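## Task

Scene 2: place the black earphones in the small chest's top drawer and the red earphones in its middle drawer. At the end all drawers must be closed and the chest must still stand upright.

## Robot and tools

Robot: two arms, left_arm and right_arm, each ending in a two-finger gripper. Fixed cameras cam_high and cam_low sit on a beam behind the arms. Each arm also carries its own camera, cam_left_wrist and cam_right_wrist. All images are 672x504, and a calibration line is given for each camera.

Frames: the scene frame has its origin at table-top height, midway between the arms, with +x out over the table, +z up and +y toward left_arm. Arm names do not match image left and right. The left_arm base is near (+0.005, +0.302, -0.002) m and the right_arm base is near (+0.003, -0.316, +0.001) m, both almost level. Each arm reports its hand pose, velocities and targets in its own base frame. The fixed cameras and the table use the scene frame. A gripper's fingers point along its own +z axis and close along its y axis. end_effector_position is the spot between the pads, about 1 cm short of the tips.

A row is 14 numbers, each in [-1, 1]. The first 7 are for left_arm: dx, dy, dz, rx, ry, rz, opening. The next 7 are the same for right_arm. Send all 14 even if only one arm moves. dx, dy, dz, rx, ry, rz are offsets, not poses. They are measured from that arm's Hand target at the start of the call or action, along that arm's base axes. rx, ry, rz form a single rotation vector, turning about the Hand target's position. The scale is 1.0 = 0.6 m or 180 degrees. The opening is absolute: +1 is fully open (0.094 m) and -1 is closed. Six zeros for an arm request nothing new from it. Its opening number is still obeyed, and 0 means half open, so always repeat the opening you want.

execute_actions(actions, cameras): actions is a list of actions. Each action holds up to 15 rows, one per 1/30 s control step, and lasts 0.5 s. If an action has fewer rows, its last row is held. Every row in an action counts from the pose at that action's start. Each new action starts again from the current Hand target, so the same offset sent twice moves the arm twice. An empty list returns the state plus images, the scene number and the task. cameras takes a list of names, ["all"], or [].

move(target, speed, blend, opening_speed, grip_force, blocking, cameras): target is one 14-number row, or a list of up to 15 rows. Every row counts from the Hand targets at the move's start, not from the row before. The paths are straight, and the whole move is capped at 10 s. speed is in m/s, from 0.002 to 2.9, default 0.25; the turn rate is up to twice that in rad/s. blend is a corner radius in metres; 0 stops at each target. opening_speed is the finger rate per second on the -1..1 scale, at least 0.2; use it to close gently. grip_force is the force per pad in N, from 10 to 50. It stays set until changed; lower values close slowly. blocking=false returns after about 0.5 s while the move continues. The result adds a move: line giving the ending (done, off_target, moving, held, fault) and any limits (paced = pose clipped, held = steps withheld). done means the arm is at rest within 10 mm and 2 degrees of its target. It says nothing about contact.

wait(seconds): 0 to 3600; it lets a running move carry on. stop(): brakes a running move. zoom_image(camera, region): region is [x0, y0, x1, y1] in pixels of that camera's latest image, at most 504 wide and 504 high. finished_scene(scene): scene is 1 or 2; it cannot be undone, and the goal must hold without the robot.

Reading results: Hand target is the last commanded pose after clipping, and it is the base for the next offsets. The gripper often rests short of it, sagging or tilted, mostly at long reach. Compare end_effector_position and end_effector_quat_wxyz with the target, then send the remaining gap as a new offset. Tool commands lists the present gripper commands. grip_measured is on the opening scale, and the last Joint positions value is the opening in metres. A firm grip on a hard part reads slightly under the part's width. Joint velocities may read within noise. Torques have offsets and noise. Step readings list positions at some control steps. Commanded orientation is clipped to within 40 degrees of the measured one per step. Small moves can misfire, so check after each one.

Avoid: dropping the earphones or releasing them while they move; fast or deep contact, since faster moves and targets farther past the contact press harder; hitting the chest or tipping it; pushing anything off the table. Keep the arms, grippers and wrist cameras apart, and never close one gripper on the other's fingers. Stay clear of the bar, the spacers, the plate behind the bases and the low rail, because nothing warns before contact. Do not route paths close to an arm's own base; go around it. Avoid holding loads or keeping an arm stretched for long, because motors heat. MOTOR HOT appears at 75 °C, at 90 °C that arm folds and idles, and at 100 °C it falls. To end a push, command the target back past the gripper.

Each tool is called by a JSON object that holds its "fn" and its "kwargs", one argument or row to a line.

## Session

{"fn": "execute_actions", "kwargs": {
  "actions": []
}}

Scene clock: 0.00 s.
left_arm: end_effector_position=(+0.3874, +0.0071, +0.0645) grip_measured=+1.000 end_effector_quat_wxyz=(+0.543, +0.007, +0.838, +0.059) | right_arm: end_effector_position=(+0.3905, -0.0126, +0.0681) grip_measured=+1.000 end_effector_quat_wxyz=(+0.529, +0.016, +0.846, -0.060)
Joint positions: left_arm=[-0.038 1.592 0.351 0.821 -0.126 0.059 0.094] | right_arm=[0.034 1.559 0.394 0.712 0.149 -0.023 0.094]
Joint velocities: within noise
Joint torques (N m): no reading
Heat: left arm: 32 °C; right arm: 32 °C.
Hand target: left_arm +0.3915, +0.0076, +0.0726; +0.553, +0.005, +0.831, +0.059 | right_arm +0.3915, -0.0128, +0.0698; +0.530, +0.016, +0.846, -0.060
Tool commands: left_gripper/opening=+1.0 right_gripper/opening=+1.0
camera_calibration:
cam_left_wrist: T_world_to_cam=[[0.04463, -0.99134, -0.12348, -0.00318], [-0.77124, 0.04437, -0.63499, 0.3742], [0.63498, 0.12357, -0.76258, -0.10795]] pos_world=[0.35729, -0.00642, 0.1549]
cam_right_wrist: T_world_to_cam=[[-0.10388, -0.99202, 0.07146, 0.0217], [-0.77092, 0.03492, -0.63598, 0.38534], [0.62841, -0.12115, -0.76839, -0.10357]] pos_world=[0.3644, -0.00448, 0.16394]

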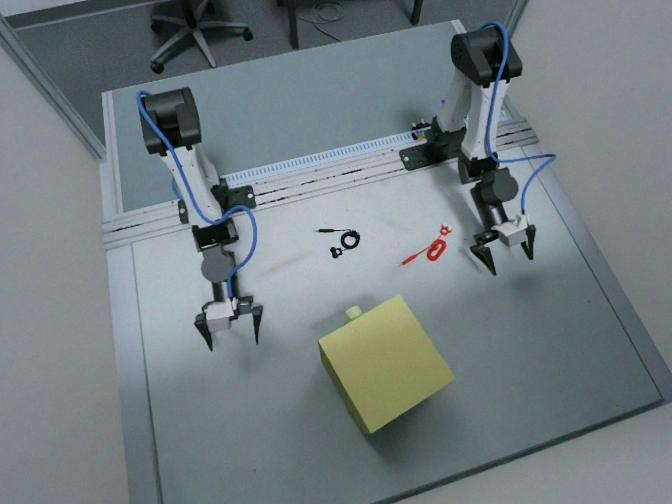

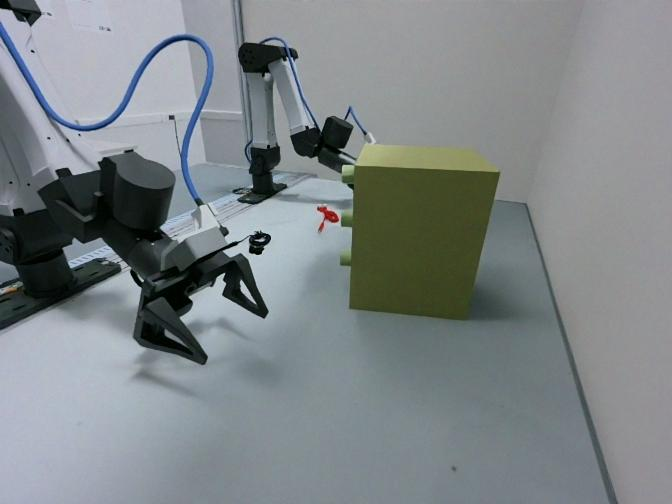

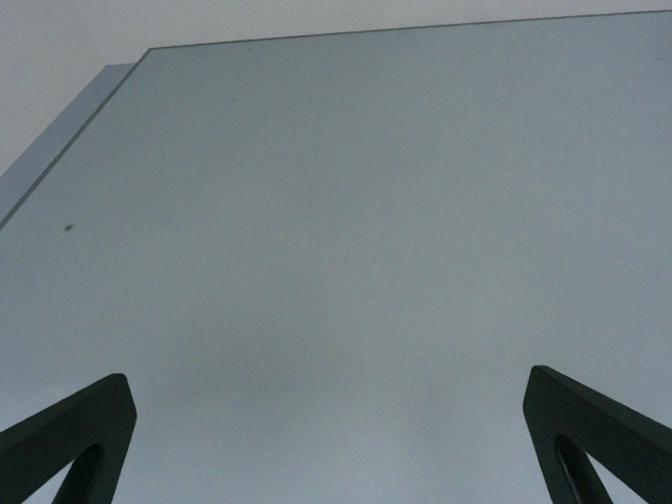

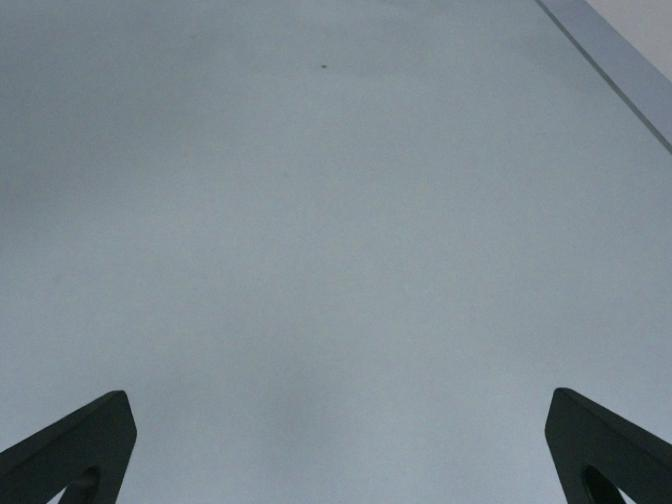

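{"fn": "move", "kwargs": {
  "target": [-0.3775,-0.563,0.172,0.0454,0.2111,-0.2473,1,-0.245,0.193,0.184,0.0696,-0.1312,0.2523,0.2],
  "speed": 0.4,
  "cameras": ["all"]
}}

Scene clock: 5.67 s.
left_arm: end_effector_position=(+0.1646, -0.3229, +0.1672) grip_measured=+1.000 end_effector_quat_wxyz=(+0.238, +0.374, +0.892, -0.088) | right_arm: end_effector_position=(+0.2470, +0.1022, +0.1820) grip_measured=+0.202 end_effector_quat_wxyz=(+0.667, -0.239, +0.665, +0.237)
Joint positions: left_arm=[-1.202 1.489 1.282 -0.896 -0.216 -0.357 0.094] | right_arm=[-0.071 0.567 0.031 0.537 -0.757 -0.002 0.056]
Joint torques (N m): left_arm=[0.14 -4.19 9.1 1.16 -0.02 -0.21] | right_arm=[-0.73 0.08 6.83 1.89 -0.16 -0.01]
Heat: left arm: 32 °C; right arm: 34 °C.
Hand target: left_arm +0.1651, -0.3302, +0.1758; +0.240, +0.369, +0.892, -0.099 | right_arm +0.2445, +0.1030, +0.1801; +0.664, -0.241, +0.665, +0.241
Off the commanded pose: left_arm 0.011 m, 1 deg | right_arm 0.003 m, 1 deg.
move: off_target (left_arm)
cam_left_wrist: T_world_to_cam=[[-0.72054, -0.69273, -0.0309, -0.10075], [-0.69082, 0.72098, -0.05436, 0.39032], [0.05993, -0.01783, -0.99804, 0.241]] pos_world=[0.1826, -0.34691, 0.25863]
cam_right_wrist: T_world_to_cam=[[0.62798, -0.77808, -0.01541, -0.07429], [-0.33299, -0.25075, -0.90898, 0.31389], [0.70339, 0.57595, -0.41656, -0.06581]] pos_world=[0.19746, 0.0588, 0.25676]

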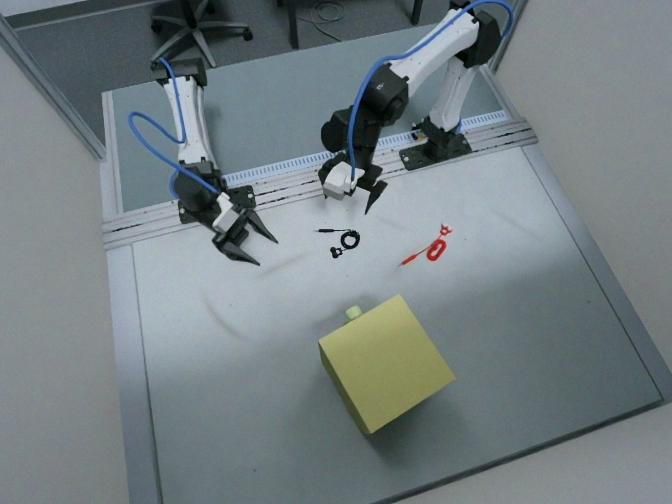

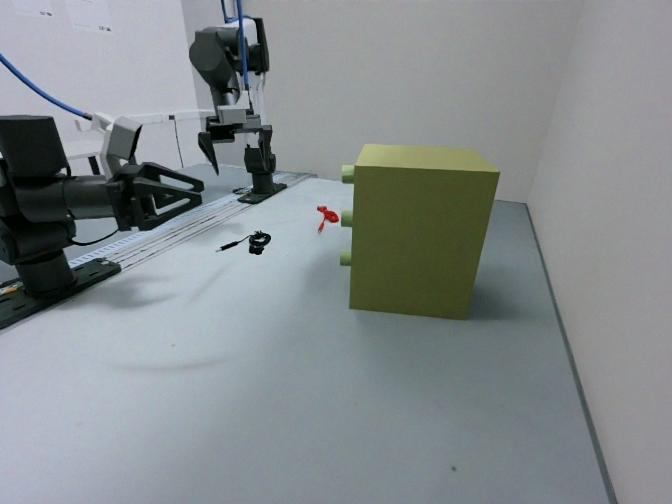

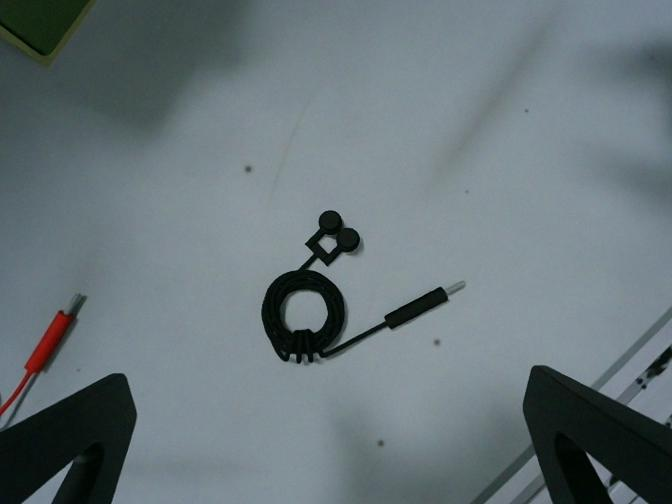

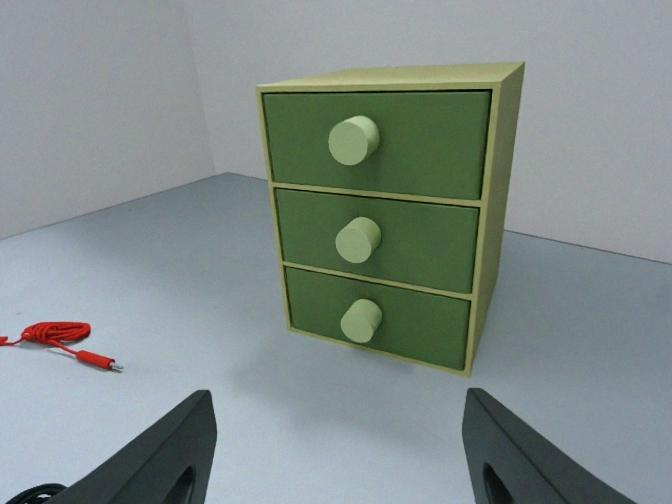

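{"fn": "move", "kwargs": {
  "target": [
    [0.0607,0.048,-0.168,0.0393,0.0393,0,-0.23,0,0,0,0,0,0,0.2],
    [0.0607,0.048,-0.264,0.0393,0.0393,0,-0.23,0,0,0,0,0,0,0.2],
    [0.0607,0.048,-0.264,0.0393,0.0393,0,-1,0,0,0,0,0,0,0.2],
    [0.1415,0.184,0.257,-0.0759,-0.0827,0.0275,-1,0.216,0.188,0.028,0,0,-0.1356,0.2]
  ],
  "speed": [0.25,0.12,0.1,0.3],
  "grip_force": [40,45],
  "cameras": ["all"]
}}

Scene clock: 16.53 s.
left_arm: end_effector_position=(+0.2473, -0.2183, +0.3170) grip_measured=-0.934 end_effector_quat_wxyz=(+0.388, +0.308, +0.858, -0.138) | right_arm: end_effector_position=(+0.3706, +0.2120, +0.1940) grip_measured=+0.202 end_effector_quat_wxyz=(+0.696, -0.097, +0.705, +0.097)
Joint positions: left_arm=[-0.746 1.195 1.46 -0.988 -0.043 -0.036 0.003] | right_arm=[0.681 1.536 0.501 1.022 0.405 0.008 0.056]
Joint torques (N m): left_arm=[1.01 -2.15 8.8 1.8 0.14 0.03] | right_arm=[0.27 -3.44 7.82 2.2 0.11 -0.1]
Heat: left arm: 33 °C; right arm: 37 °C.
Hand target: left_arm +0.2499, -0.2198, +0.3300; +0.399, +0.309, +0.851, -0.145 | right_arm +0.3740, +0.2158, +0.1971; +0.700, -0.095, +0.701, +0.095
Off the commanded pose: left_arm 0.013 m, 2 deg | right_arm 0.006 m, 1 deg.
grip_force (N): 40, 45
move: off_target (left_arm)
cam_left_wrist: T_world_to_cam=[[-0.64627, -0.76293, -0.01651, -0.00237], [-0.70118, 0.60223, -0.38168, 0.46063], [0.30113, -0.23509, -0.92415, 0.25693]] pos_world=[0.24408, -0.21881, 0.41321]
cam_right_wrist: T_world_to_cam=[[0.26536, -0.96391, -0.02126, 0.10861], [-0.4186, -0.09532, -0.90316, 0.39106], [0.86854, 0.24856, -0.42879, -0.20037]] pos_world=[0.30891, 0.19177, 0.26958]

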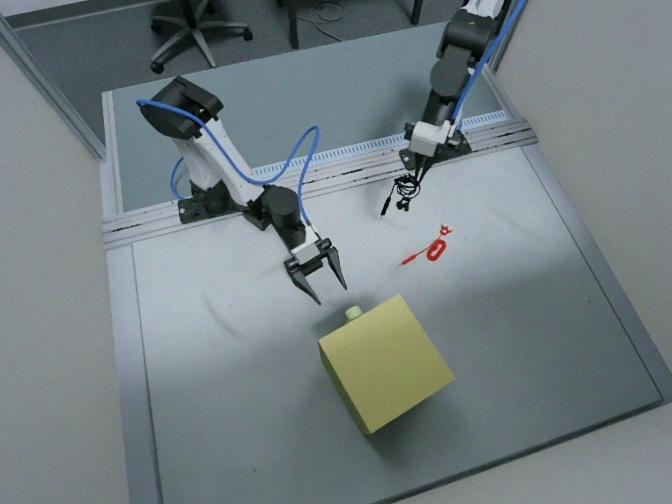

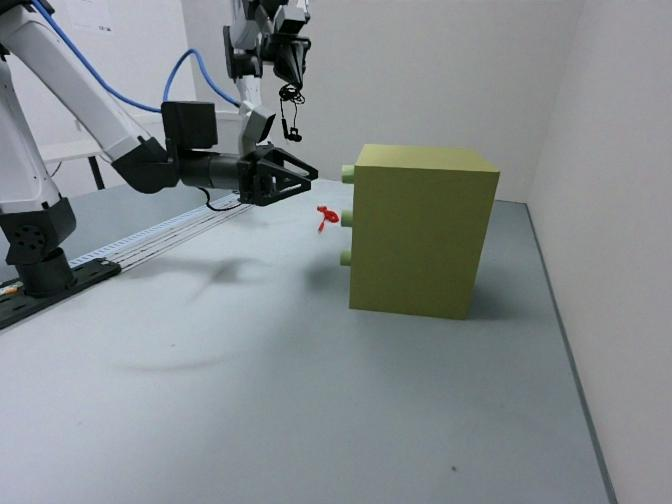

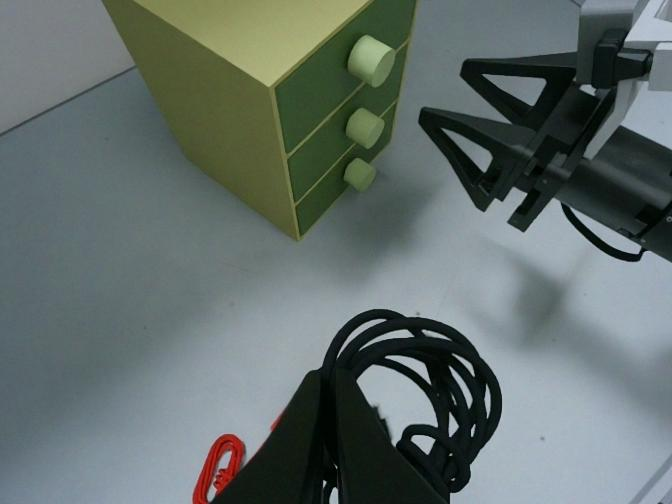

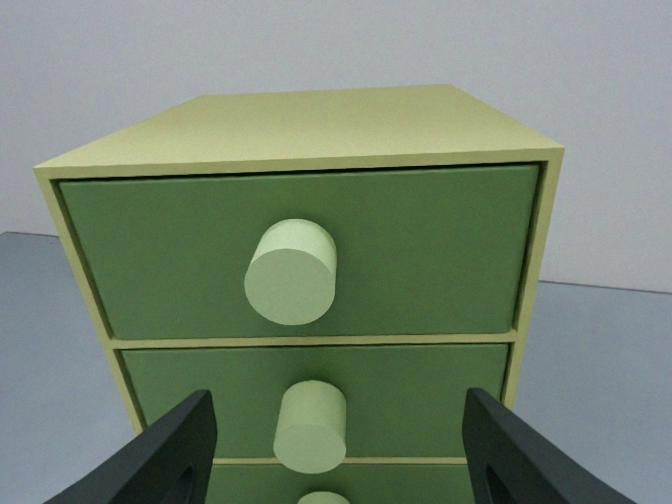

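{"fn": "move", "kwargs": {
  "target": [
    [0,0,0.075,0,0,0,-1,0.085,0.043,0.013,0,0,0,0.2],
    [0,0,0.075,0,0,0,-1,0.085,0.043,0.013,0,0,0,-0.75],
    [0.236,-0.234,0.075,0,0,0,-1,-0.0755,-0.002,0.013,0,0,0,-0.75]
  ],
  "speed": [0.15,0.1,0.2],
  "cameras": ["all"]
}}

Scene clock: 23.20 s.
left_arm: end_effector_position=(+0.3909, -0.3574, +0.3712) grip_measured=-0.934 end_effector_quat_wxyz=(+0.413, +0.307, +0.844, -0.152) | right_arm: end_effector_position=(+0.3328, +0.2165, +0.2052) grip_measured=-0.440 end_effector_quat_wxyz=(+0.702, -0.093, +0.699, +0.099)
Joint positions: left_arm=[-0.755 2.193 2.836 -1.303 -0.043 -0.036 0.003] | right_arm=[0.799 1.406 0.425 0.987 0.527 0.006 0.026]
Joint torques (N m): left_arm=[-0.16 -7.46 6.98 1.82 -0.05 -0.09] | right_arm=[0.44 -5.71 5.33 1.85 0.09 -0.07]
Heat: left arm: 34 °C; right arm: 38 °C.
Hand target: left_arm +0.3917, -0.3601, +0.3750; +0.399, +0.309, +0.851, -0.145 | right_arm +0.3287, +0.2146, +0.2047; +0.700, -0.095, +0.701, +0.095
Off the commanded pose: left_arm 0.005 m, 2 deg | right_arm 0.005 m, 1 deg.
elbow stopped short (left arm): the move would have taken joint 3 (elbow) straighter than the controller allows.
grip_force (N): 40, 45
move: done
cam_left_wrist: T_world_to_cam=[[-0.6525, -0.75767, -0.01347, -0.01161], [-0.67668, 0.59056, -0.43971, 0.67356], [0.34111, -0.27779, -0.89804, 0.19053]] pos_world=[0.38322, -0.35364, 0.46712]
cam_right_wrist: T_world_to_cam=[[0.26244, -0.96456, -0.02736, 0.12564], [-0.40445, -0.08421, -0.91068, 0.38021], [0.8761, 0.25006, -0.41221, -0.17017]] pos_world=[0.26988, 0.19576, 0.27954]

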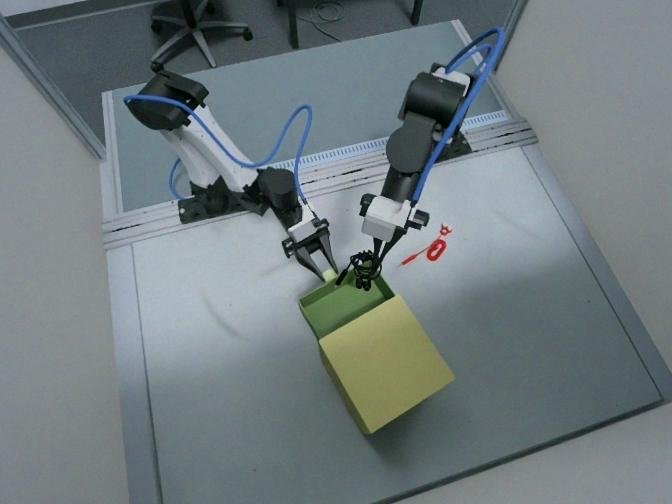

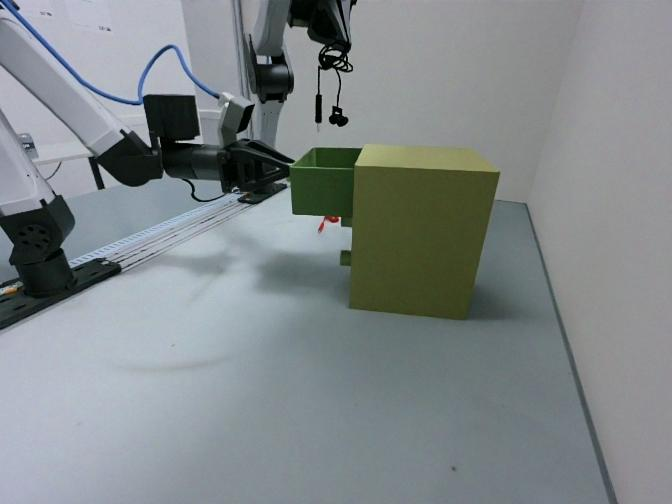

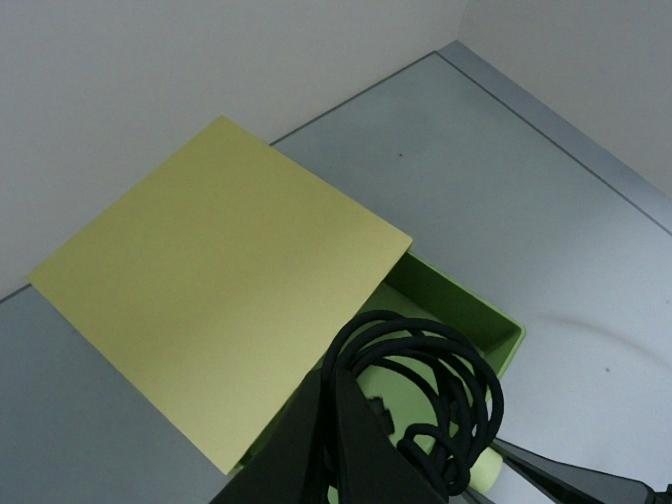

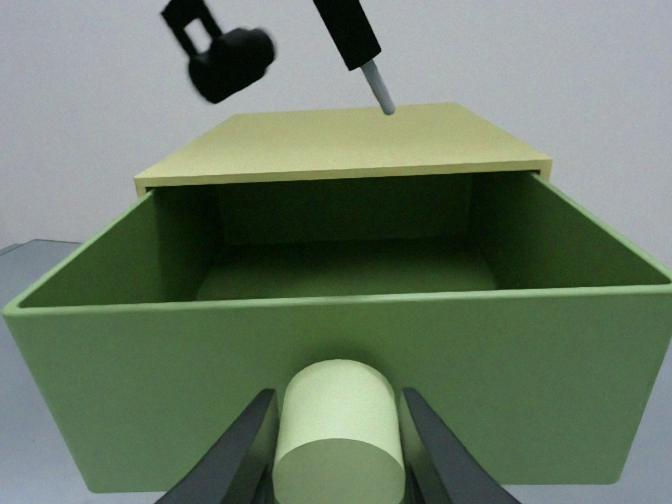

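{"fn": "move", "kwargs": {
  "target": [
    [0,-0.003,-0.305,0.043,0.051,0,-1,0,0,0,0,0,0,-0.75],
    [0,-0.003,-0.305,0.043,0.051,0,-0.55,0,0,0,0,0,0,-0.75],
    [-0.04,0.03,-0.06,0,0,0,-0.55,0,0,0,0,0,0,-0.75]
  ],
  "speed": [0.2,0.2,0.2],
  "cameras": ["all"]
}}

Scene clock: 28.93 s.
left_arm: end_effector_position=(+0.3661, -0.3453, +0.3210) grip_measured=-0.553 end_effector_quat_wxyz=(+0.381, +0.319, +0.856, -0.143) | right_arm: end_effector_position=(+0.3324, +0.2167, +0.2044) grip_measured=-0.440 end_effector_quat_wxyz=(+0.701, -0.093, +0.700, +0.098)
Joint positions: left_arm=[-0.77 1.871 2.132 -0.995 -0.039 -0.039 0.021] | right_arm=[0.801 1.405 0.425 0.983 0.529 0.006 0.026]
Joint torques (N m): left_arm=[0.38 -8.25 8.73 1.73 -0.2 -0.14] | right_arm=[0.29 -5.68 5.37 1.88 0.07 -0.09]
Heat: left arm: 34 °C; right arm: 39 °C.
Hand target: left_arm +0.3676, -0.3421, +0.3390; +0.399, +0.309, +0.851, -0.145 | right_arm +0.3287, +0.2146, +0.2048; +0.700, -0.095, +0.701, +0.095
Off the commanded pose: left_arm 0.018 m, 2 deg | right_arm 0.004 m, 0 deg.
grip_force (N): 40, 45
move: off_target (left_arm); target 2's new opening was sent with left_arm's hand 0.018 m and 3 deg from that target
cam_left_wrist: T_world_to_cam=[[-0.66526, -0.74652, -0.01208, -0.0112], [-0.69007, 0.62097, -0.37175, 0.62117], [0.28502, -0.23897, -0.92825, 0.20084]] pos_world=[0.36395, -0.34609, 0.41721]
cam_right_wrist: T_world_to_cam=[[0.26205, -0.96472, -0.02548, 0.12558], [-0.40688, -0.0865, -0.90938, 0.38035], [0.87509, 0.24867, -0.41519, -0.16894]] pos_world=[0.26969, 0.19606, 0.27894]

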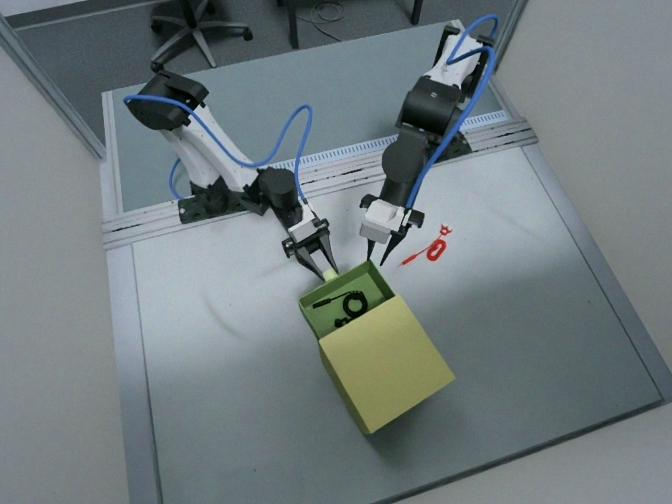

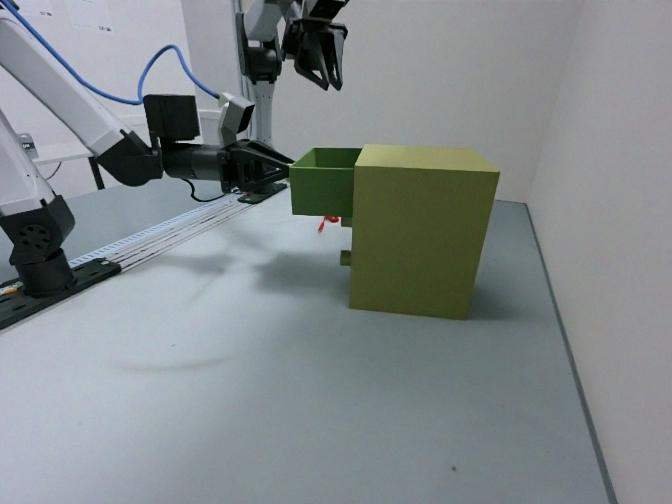

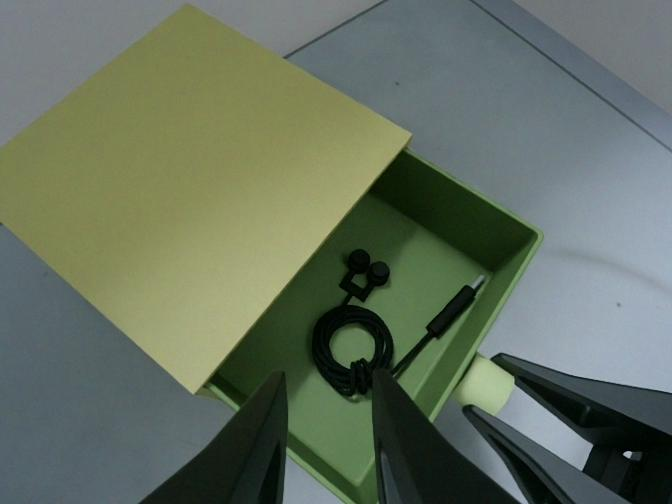

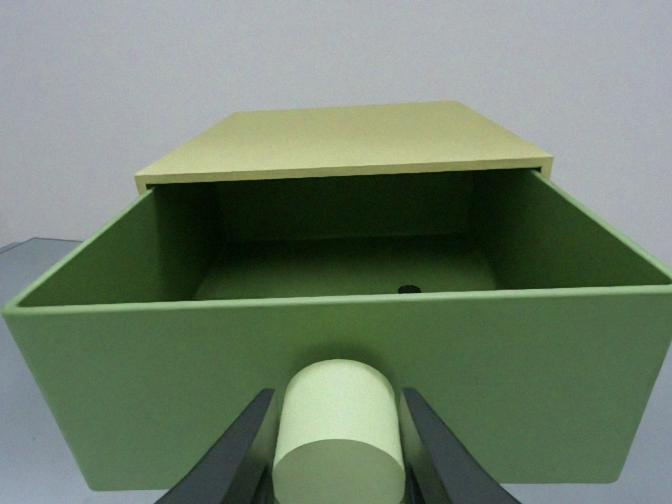

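{"fn": "move", "kwargs": {
  "target": [
    [-0.176,0.4035,-0.273,0.0564,0.0978,0.1094,-0.23,0.169,0.0465,0,0,0,0,-0.75],
    [-0.176,0.4035,-0.273,0.0564,0.0978,0.1094,-0.23,0.169,0.0465,0,0,0,0,0.2],
    [-0.176,0.4035,-0.273,0.0564,0.0978,0.1094,-0.23,0.081,0.022,0,0,0,0,0.2],
    [-0.176,0.4035,-0.273,0.0564,0.0978,0.1094,-0.23,0.081,0.022,-0.117,0,0,0,0.2]
  ],
  "speed": [0.25,0.2,0.2,0.2],
  "blend": [0,0,0.015,0],
  "cameras": ["all"]
}}

Scene clock: 34.57 s.
left_arm: end_effector_position=(+0.2617, -0.1002, +0.1733) grip_measured=-0.233 end_effector_quat_wxyz=(+0.246, +0.166, +0.954, -0.040) | right_arm: end_effector_position=(+0.3782, +0.2277, +0.1385) grip_measured=+0.198 end_effector_quat_wxyz=(+0.698, -0.097, +0.702, +0.098)
Joint positions: left_arm=[-0.38 1.146 1.052 -0.974 -0.023 -0.029 0.036] | right_arm=[0.707 1.854 0.492 1.356 0.431 0.005 0.056]
Joint torques (N m): left_arm=[0.95 -3.95 5.27 1.47 0.11 0.03] | right_arm=[0.25 -4.42 4.27 2.37 0.11 -0.07]
Heat: left arm: 35 °C; right arm: 40 °C.
Hand target: left_arm +0.2620, -0.1001, +0.1752; +0.255, +0.168, +0.951, -0.045 | right_arm +0.3774, +0.2278, +0.1347; +0.700, -0.095, +0.701, +0.095
Off the commanded pose: left_arm 0.002 m, 1 deg | right_arm 0.004 m, 0 deg.
grip_force (N): 40, 45
move: done; target 2's new opening was sent with right_arm's hand 0.011 m and 1 deg from that target
cam_left_wrist: T_world_to_cam=[[-0.35248, -0.9357, -0.01511, 0.00022], [-0.93457, 0.3528, -0.04592, 0.3226], [0.0483, -0.00207, -0.99883, 0.25002]] pos_world=[0.28949, -0.1131, 0.26454]
cam_right_wrist: T_world_to_cam=[[0.26634, -0.96364, -0.02125, 0.1201], [-0.41202, -0.09389, -0.90632, 0.34322], [0.87138, 0.25015, -0.42205, -0.23707]] pos_world=[0.316, 0.20726, 0.21356]

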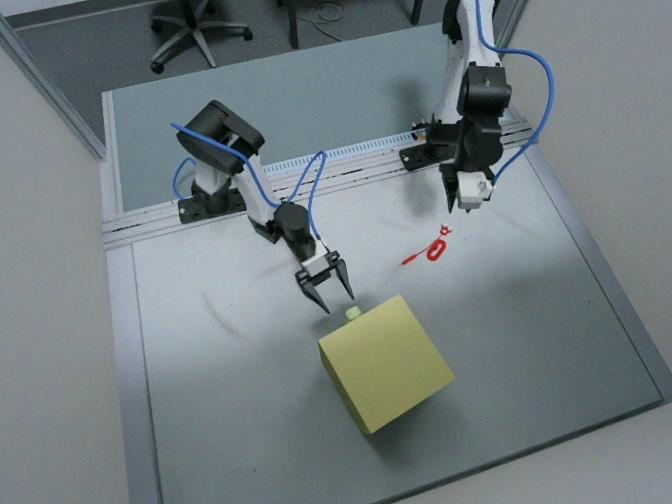

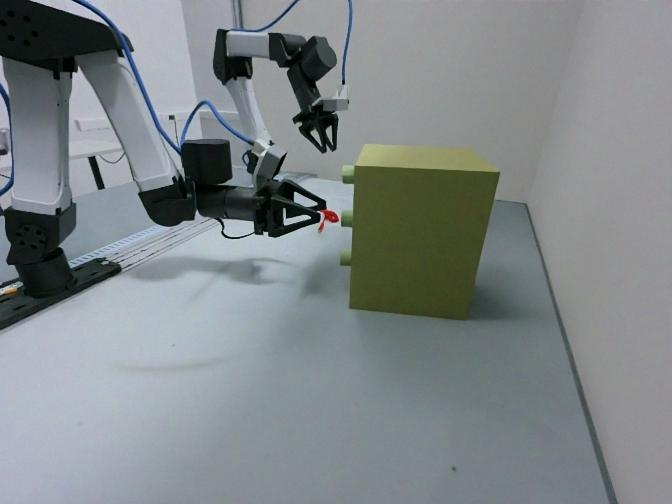

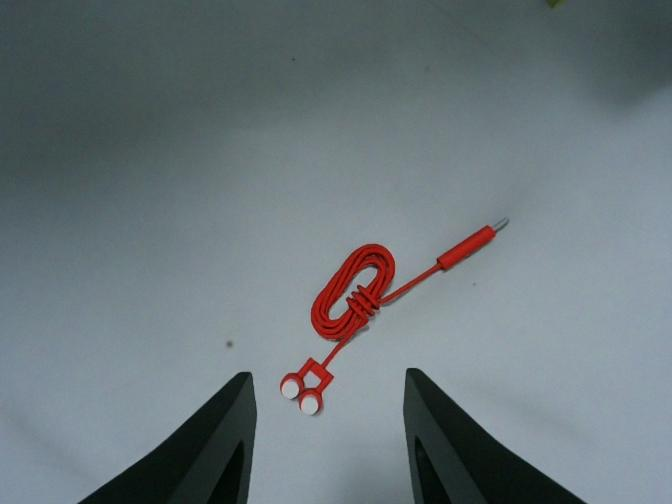

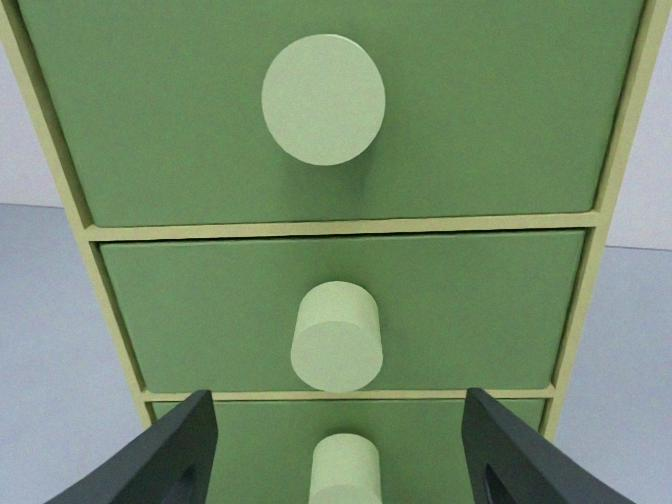

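{"fn": "move", "kwargs": {
  "target": [
    [0.0285,-0.032,-0.175,0.0311,0.0469,-0.1497,0.17,0.0777,0.0187,-0.0087,0,0,0,0.2],
    [0.0285,-0.032,-0.268,0.0311,0.0469,-0.1497,0.17,0.0777,0.0187,-0.0087,0,0,0,-0.75],
    [0.0285,-0.032,-0.268,0.0311,0.0469,-0.1497,-1,-0.0828,-0.0261,-0.0087,0,0,0,-0.75],
    [0.013,-0.083,0.225,-0.028,-0.0484,-0.111,-1,-0.0828,-0.0261,-0.0087,0,0,0,-0.75],
    [0.159,-0.4215,0.225,-0.028,-0.0484,-0.111,-1,-0.0828,-0.0261,-0.0087,0,0,0,-0.75]
  ],
  "speed": [0.25,0.15,0.12,0.25,0.25],
  "blend": [0,0,0,0.04,0],
  "grip_force": [45,45],
  "cameras": ["all"]
}}

Scene clock: 48.13 s.
left_arm: end_effector_position=(+0.2847, -0.1923, +0.3020) grip_measured=-0.853 end_effector_quat_wxyz=(+0.312, +0.326, +0.884, -0.121) | right_arm: end_effector_position=(+0.3341, +0.2161, +0.1309) grip_measured=-0.451 end_effector_quat_wxyz=(+0.700, -0.096, +0.701, +0.098)
Joint positions: left_arm=[-0.535 1.374 1.641 -1.164 0.118 0.132 0.007] | right_arm=[0.792 1.81 0.325 1.486 0.516 0.003 0.026]
Joint torques (N m): left_arm=[-0.12 -2.89 8.62 1.52 -0.11 -0.18] | right_arm=[0.66 -5.68 1.51 2.22 0.14 -0.06]
Heat: left arm: 35 °C; right arm: 43 °C.
Hand target: left_arm +0.2888, -0.1938, +0.3107; +0.322, +0.322, +0.883, -0.117 (not the last commanded pose) | right_arm +0.3277, +0.2122, +0.1294; +0.700, -0.095, +0.701, +0.095
Off the commanded pose: left_arm 0.177 m, 1 deg | right_arm 0.008 m, 0 deg.
grip_force (N): 45, 45
move: off_target (left_arm; path cut at 10 s); path passed 3 of 5 targets
cam_left_wrist: T_world_to_cam=[[-0.66386, -0.74785, -0.00325, 0.04527], [-0.72834, 0.64753, -0.22411, 0.43425], [0.16971, -0.14641, -0.97456, 0.30758]] pos_world=[0.29414, -0.2023, 0.39722]
cam_right_wrist: T_world_to_cam=[[0.26565, -0.96382, -0.0218, 0.12092], [-0.40769, -0.09182, -0.90849, 0.31553], [0.87362, 0.25023, -0.41733, -0.2004]] pos_world=[0.27159, 0.19566, 0.20565]

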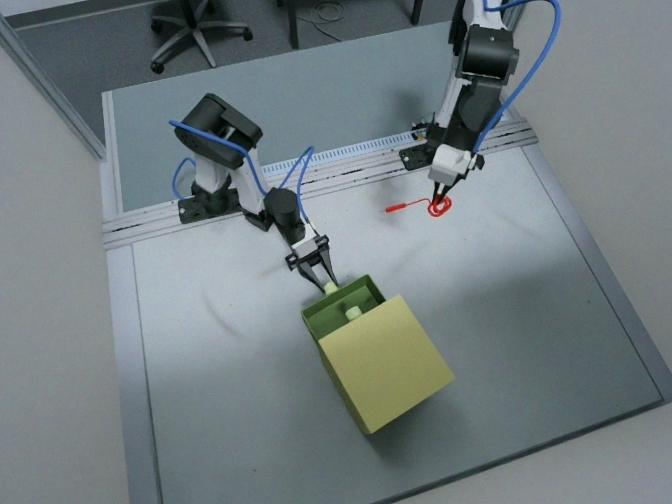

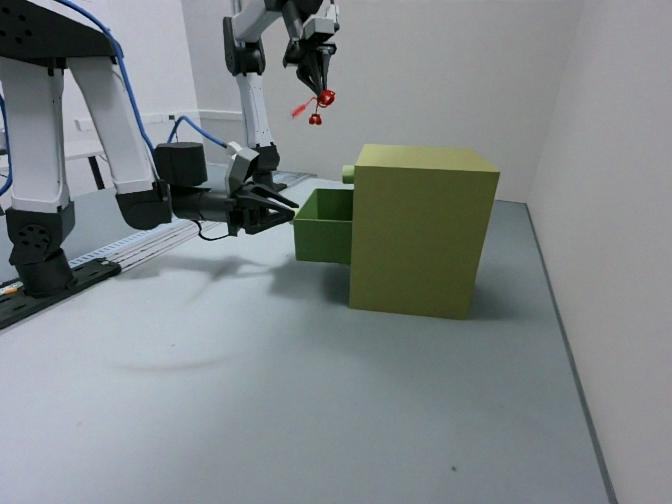

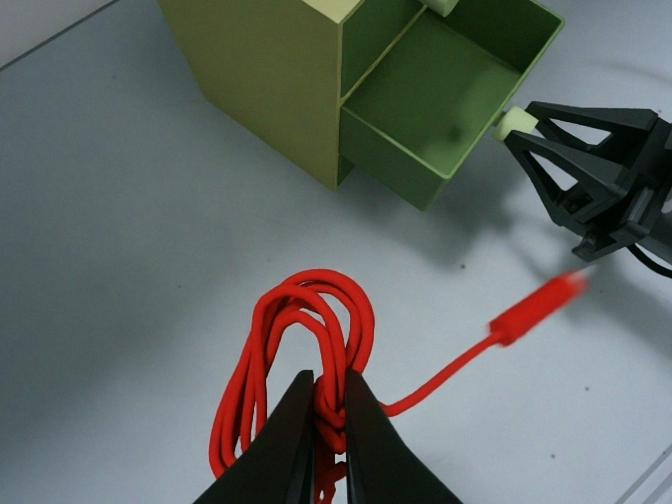

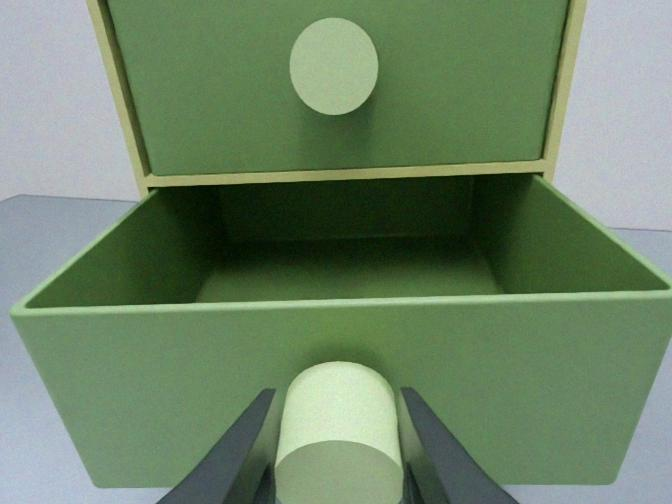

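{"fn": "move", "kwargs": {
  "target": [0.123,-0.2987,-0.018,0.0112,0.0193,0.1043,-1,0,0,0,0,0,0,-0.75],
  "speed": 0.2,
  "cameras": ["all"]
}}

Scene clock: 53.17 s.
left_arm: end_effector_position=(+0.3602, -0.3719, +0.2971) grip_measured=-0.853 end_effector_quat_wxyz=(+0.328, +0.185, +0.923, -0.081) | right_arm: end_effector_position=(+0.3341, +0.2161, +0.1309) grip_measured=-0.451 end_effector_quat_wxyz=(+0.700, -0.096, +0.701, +0.098)
Joint positions: left_arm=[-0.896 2.289 2.836 -1.479 -0.284 -0.405 0.007] | right_arm=[0.792 1.81 0.325 1.486 0.516 0.003 0.026]
Joint torques (N m): left_arm=[-0.03 -8.02 7.23 1.43 -0.33 -0.21] | right_arm=[0.65 -5.68 1.46 2.22 0.14 -0.06]
Heat: left arm: 35 °C; right arm: 44 °C.
Hand target: left_arm +0.3626, -0.3730, +0.2999; +0.304, +0.175, +0.935, -0.058 | right_arm +0.3277, +0.2122, +0.1294; +0.700, -0.095, +0.701, +0.095
Off the commanded pose: left_arm 0.004 m, 4 deg | right_arm 0.008 m, 0 deg.
elbow stopped short (left arm): the move would have taken joint 3 (elbow) straighter than the controller allows.
grip_force (N): 45, 45
move: off_target (left_arm)
cam_left_wrist: T_world_to_cam=[[-0.4089, -0.91246, 0.01503, -0.1974], [-0.88926, 0.3947, -0.23115, 0.57059], [0.20498, -0.10789, -0.9728, 0.26478]] pos_world=[0.37241, -0.37676, 0.39243]
cam_right_wrist: T_world_to_cam=[[0.26565, -0.96382, -0.0218, 0.12092], [-0.40769, -0.09182, -0.90849, 0.31553], [0.87362, 0.25023, -0.41733, -0.2004]] pos_world=[0.27159, 0.19566, 0.20565]

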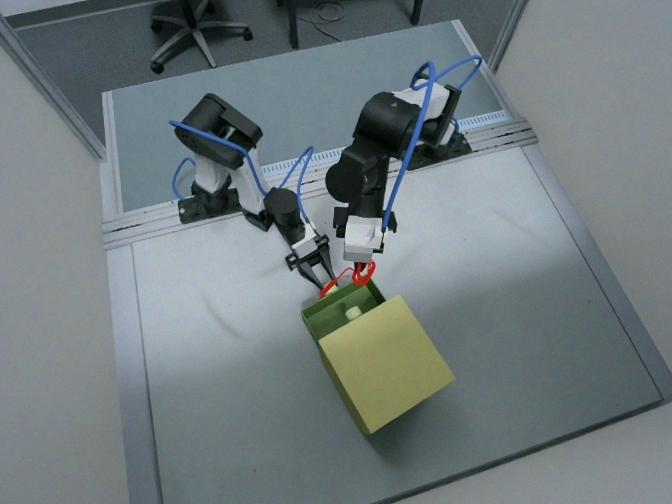

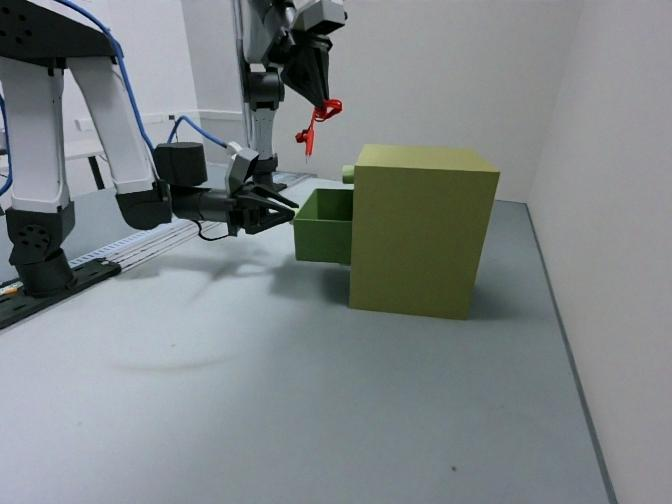

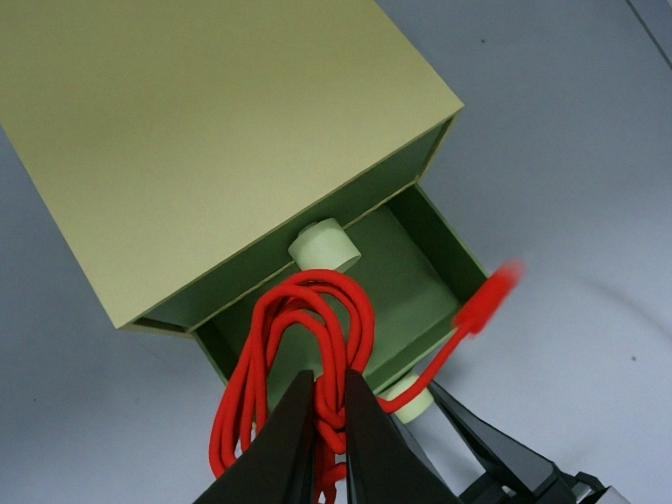

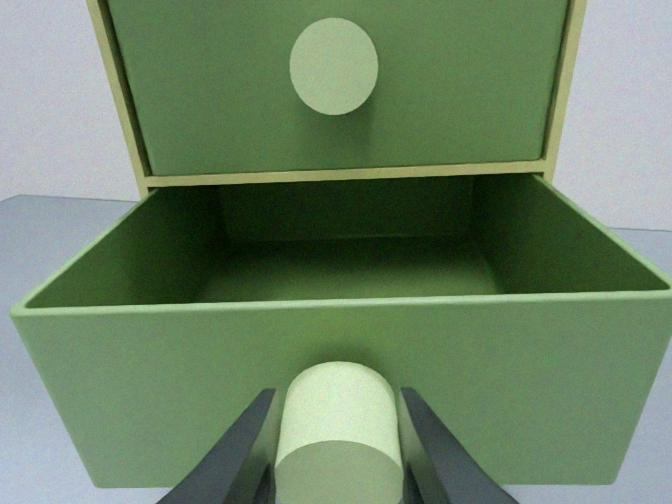

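{"fn": "move", "kwargs": {
  "target": [
    [0.0085,0.008,-0.253,0,0,0.0667,-1,0,0,0,0,0,0,-0.75],
    [0.0085,0.008,-0.253,0,0,0.0667,-0.4,0,0,0,0,0,0,-0.75],
    [-0.03,0.04,-0.02,0,0,0.0667,-0.4,0,0,0,0,0,0,-0.75]
  ],
  "speed": [0.15,0.1,0.2],
  "cameras": ["all"]
}}

Scene clock: 59.80 s.
left_arm: end_effector_position=(+0.3438, -0.3467, +0.2871) grip_measured=-0.403 end_effector_quat_wxyz=(+0.315, +0.082, +0.945, -0.034) | right_arm: end_effector_position=(+0.3342, +0.2161, +0.1309) grip_measured=-0.451 end_effector_quat_wxyz=(+0.700, -0.096, +0.701, +0.098)
Joint positions: left_arm=[-0.935 2.243 2.747 -1.568 -0.418 -0.652 0.028] | right_arm=[0.792 1.81 0.325 1.486 0.516 0.003 0.026]
Joint torques (N m): left_arm=[-0.13 -7.6 7.15 1.17 -0.35 -0.16] | right_arm=[0.65 -5.7 1.51 2.23 0.15 -0.06]
Heat: left arm: 35 °C; right arm: 46 °C.
Hand target: left_arm +0.3445, -0.3491, +0.2878; +0.308, +0.077, +0.948, -0.025 | right_arm +0.3277, +0.2121, +0.1294; +0.700, -0.095, +0.701, +0.095
Off the commanded pose: left_arm 0.003 m, 1 deg | right_arm 0.008 m, 0 deg.
joint sent to its limit (left arm) — joint 4 (wrist pitch), lower limit. The joint targets still meet the commanded pose.
grip_force (N): 45, 45
move: done
cam_left_wrist: T_world_to_cam=[[-0.19211, -0.98137, 0.00026, -0.2751], [-0.96406, 0.18867, -0.18708, 0.48527], [0.18355, -0.03619, -0.98235, 0.2961]] pos_world=[0.36063, -0.35081, 0.38173]
cam_right_wrist: T_world_to_cam=[[0.26532, -0.96391, -0.02178, 0.12102], [-0.40771, -0.0917, -0.90849, 0.31551], [0.87371, 0.24992, -0.41733, -0.20037]] pos_world=[0.27159, 0.19566, 0.20565]

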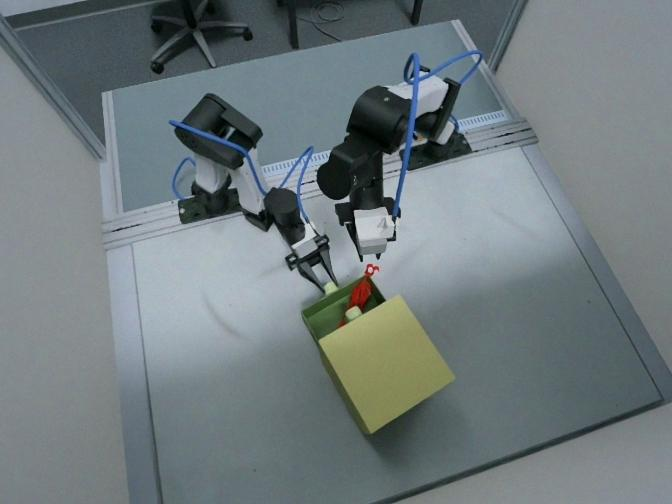

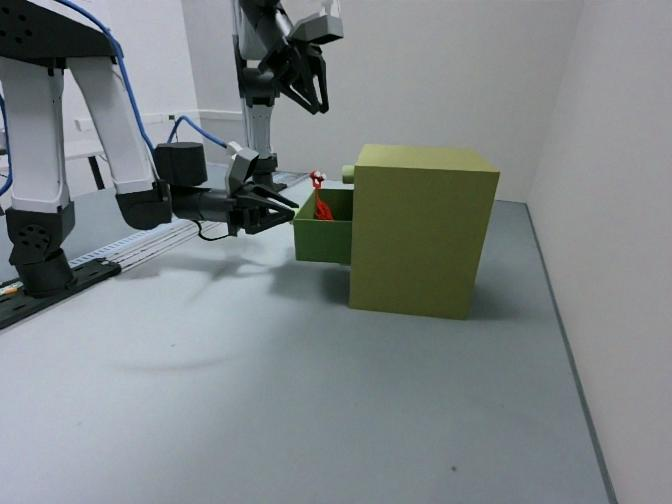

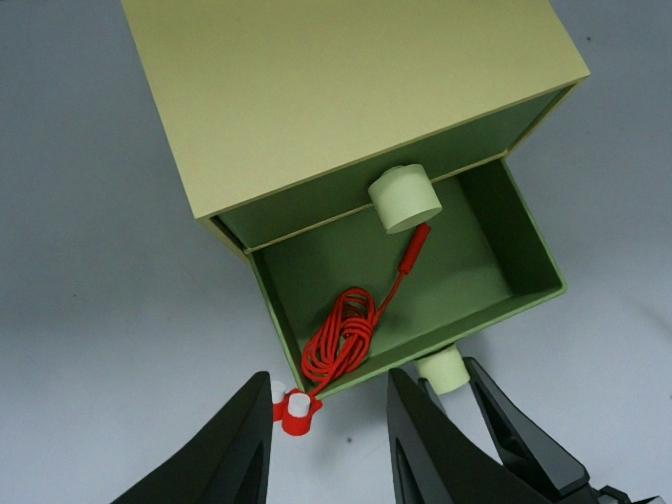

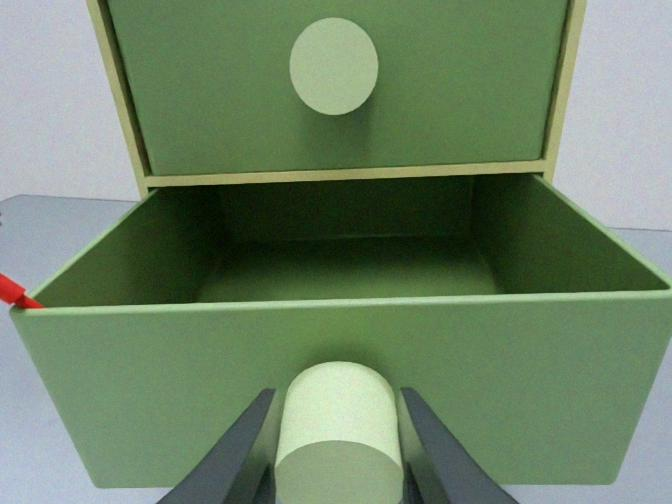

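{"fn": "zoom_image", "kwargs": {
  "camera": "cam_left_wrist",
  "region": [220, 270, 440, 440]
}}

{"fn": "zoom_image", "kwargs": {
  "camera": "cam_low",
  "region": [270, 150, 370, 230]
}}

Scaled by 2.291 from the camera's image (finer frame: 960x720).

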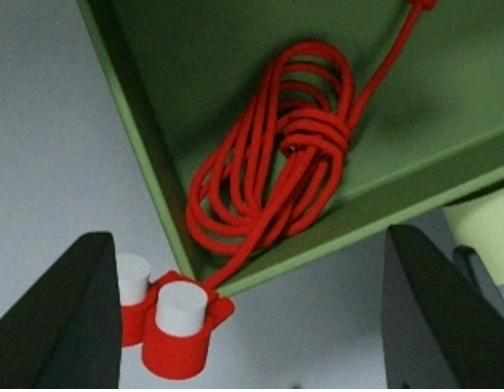

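Scaled by 5.040 from the camera's image (finer frame: 960x720).

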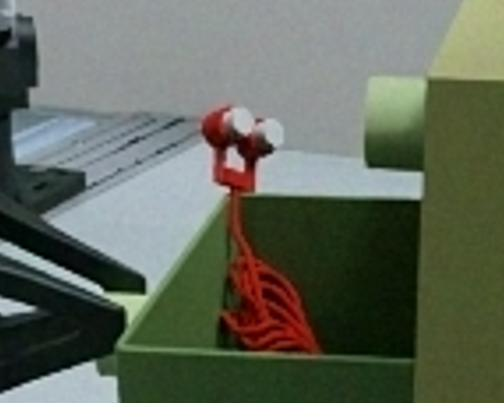

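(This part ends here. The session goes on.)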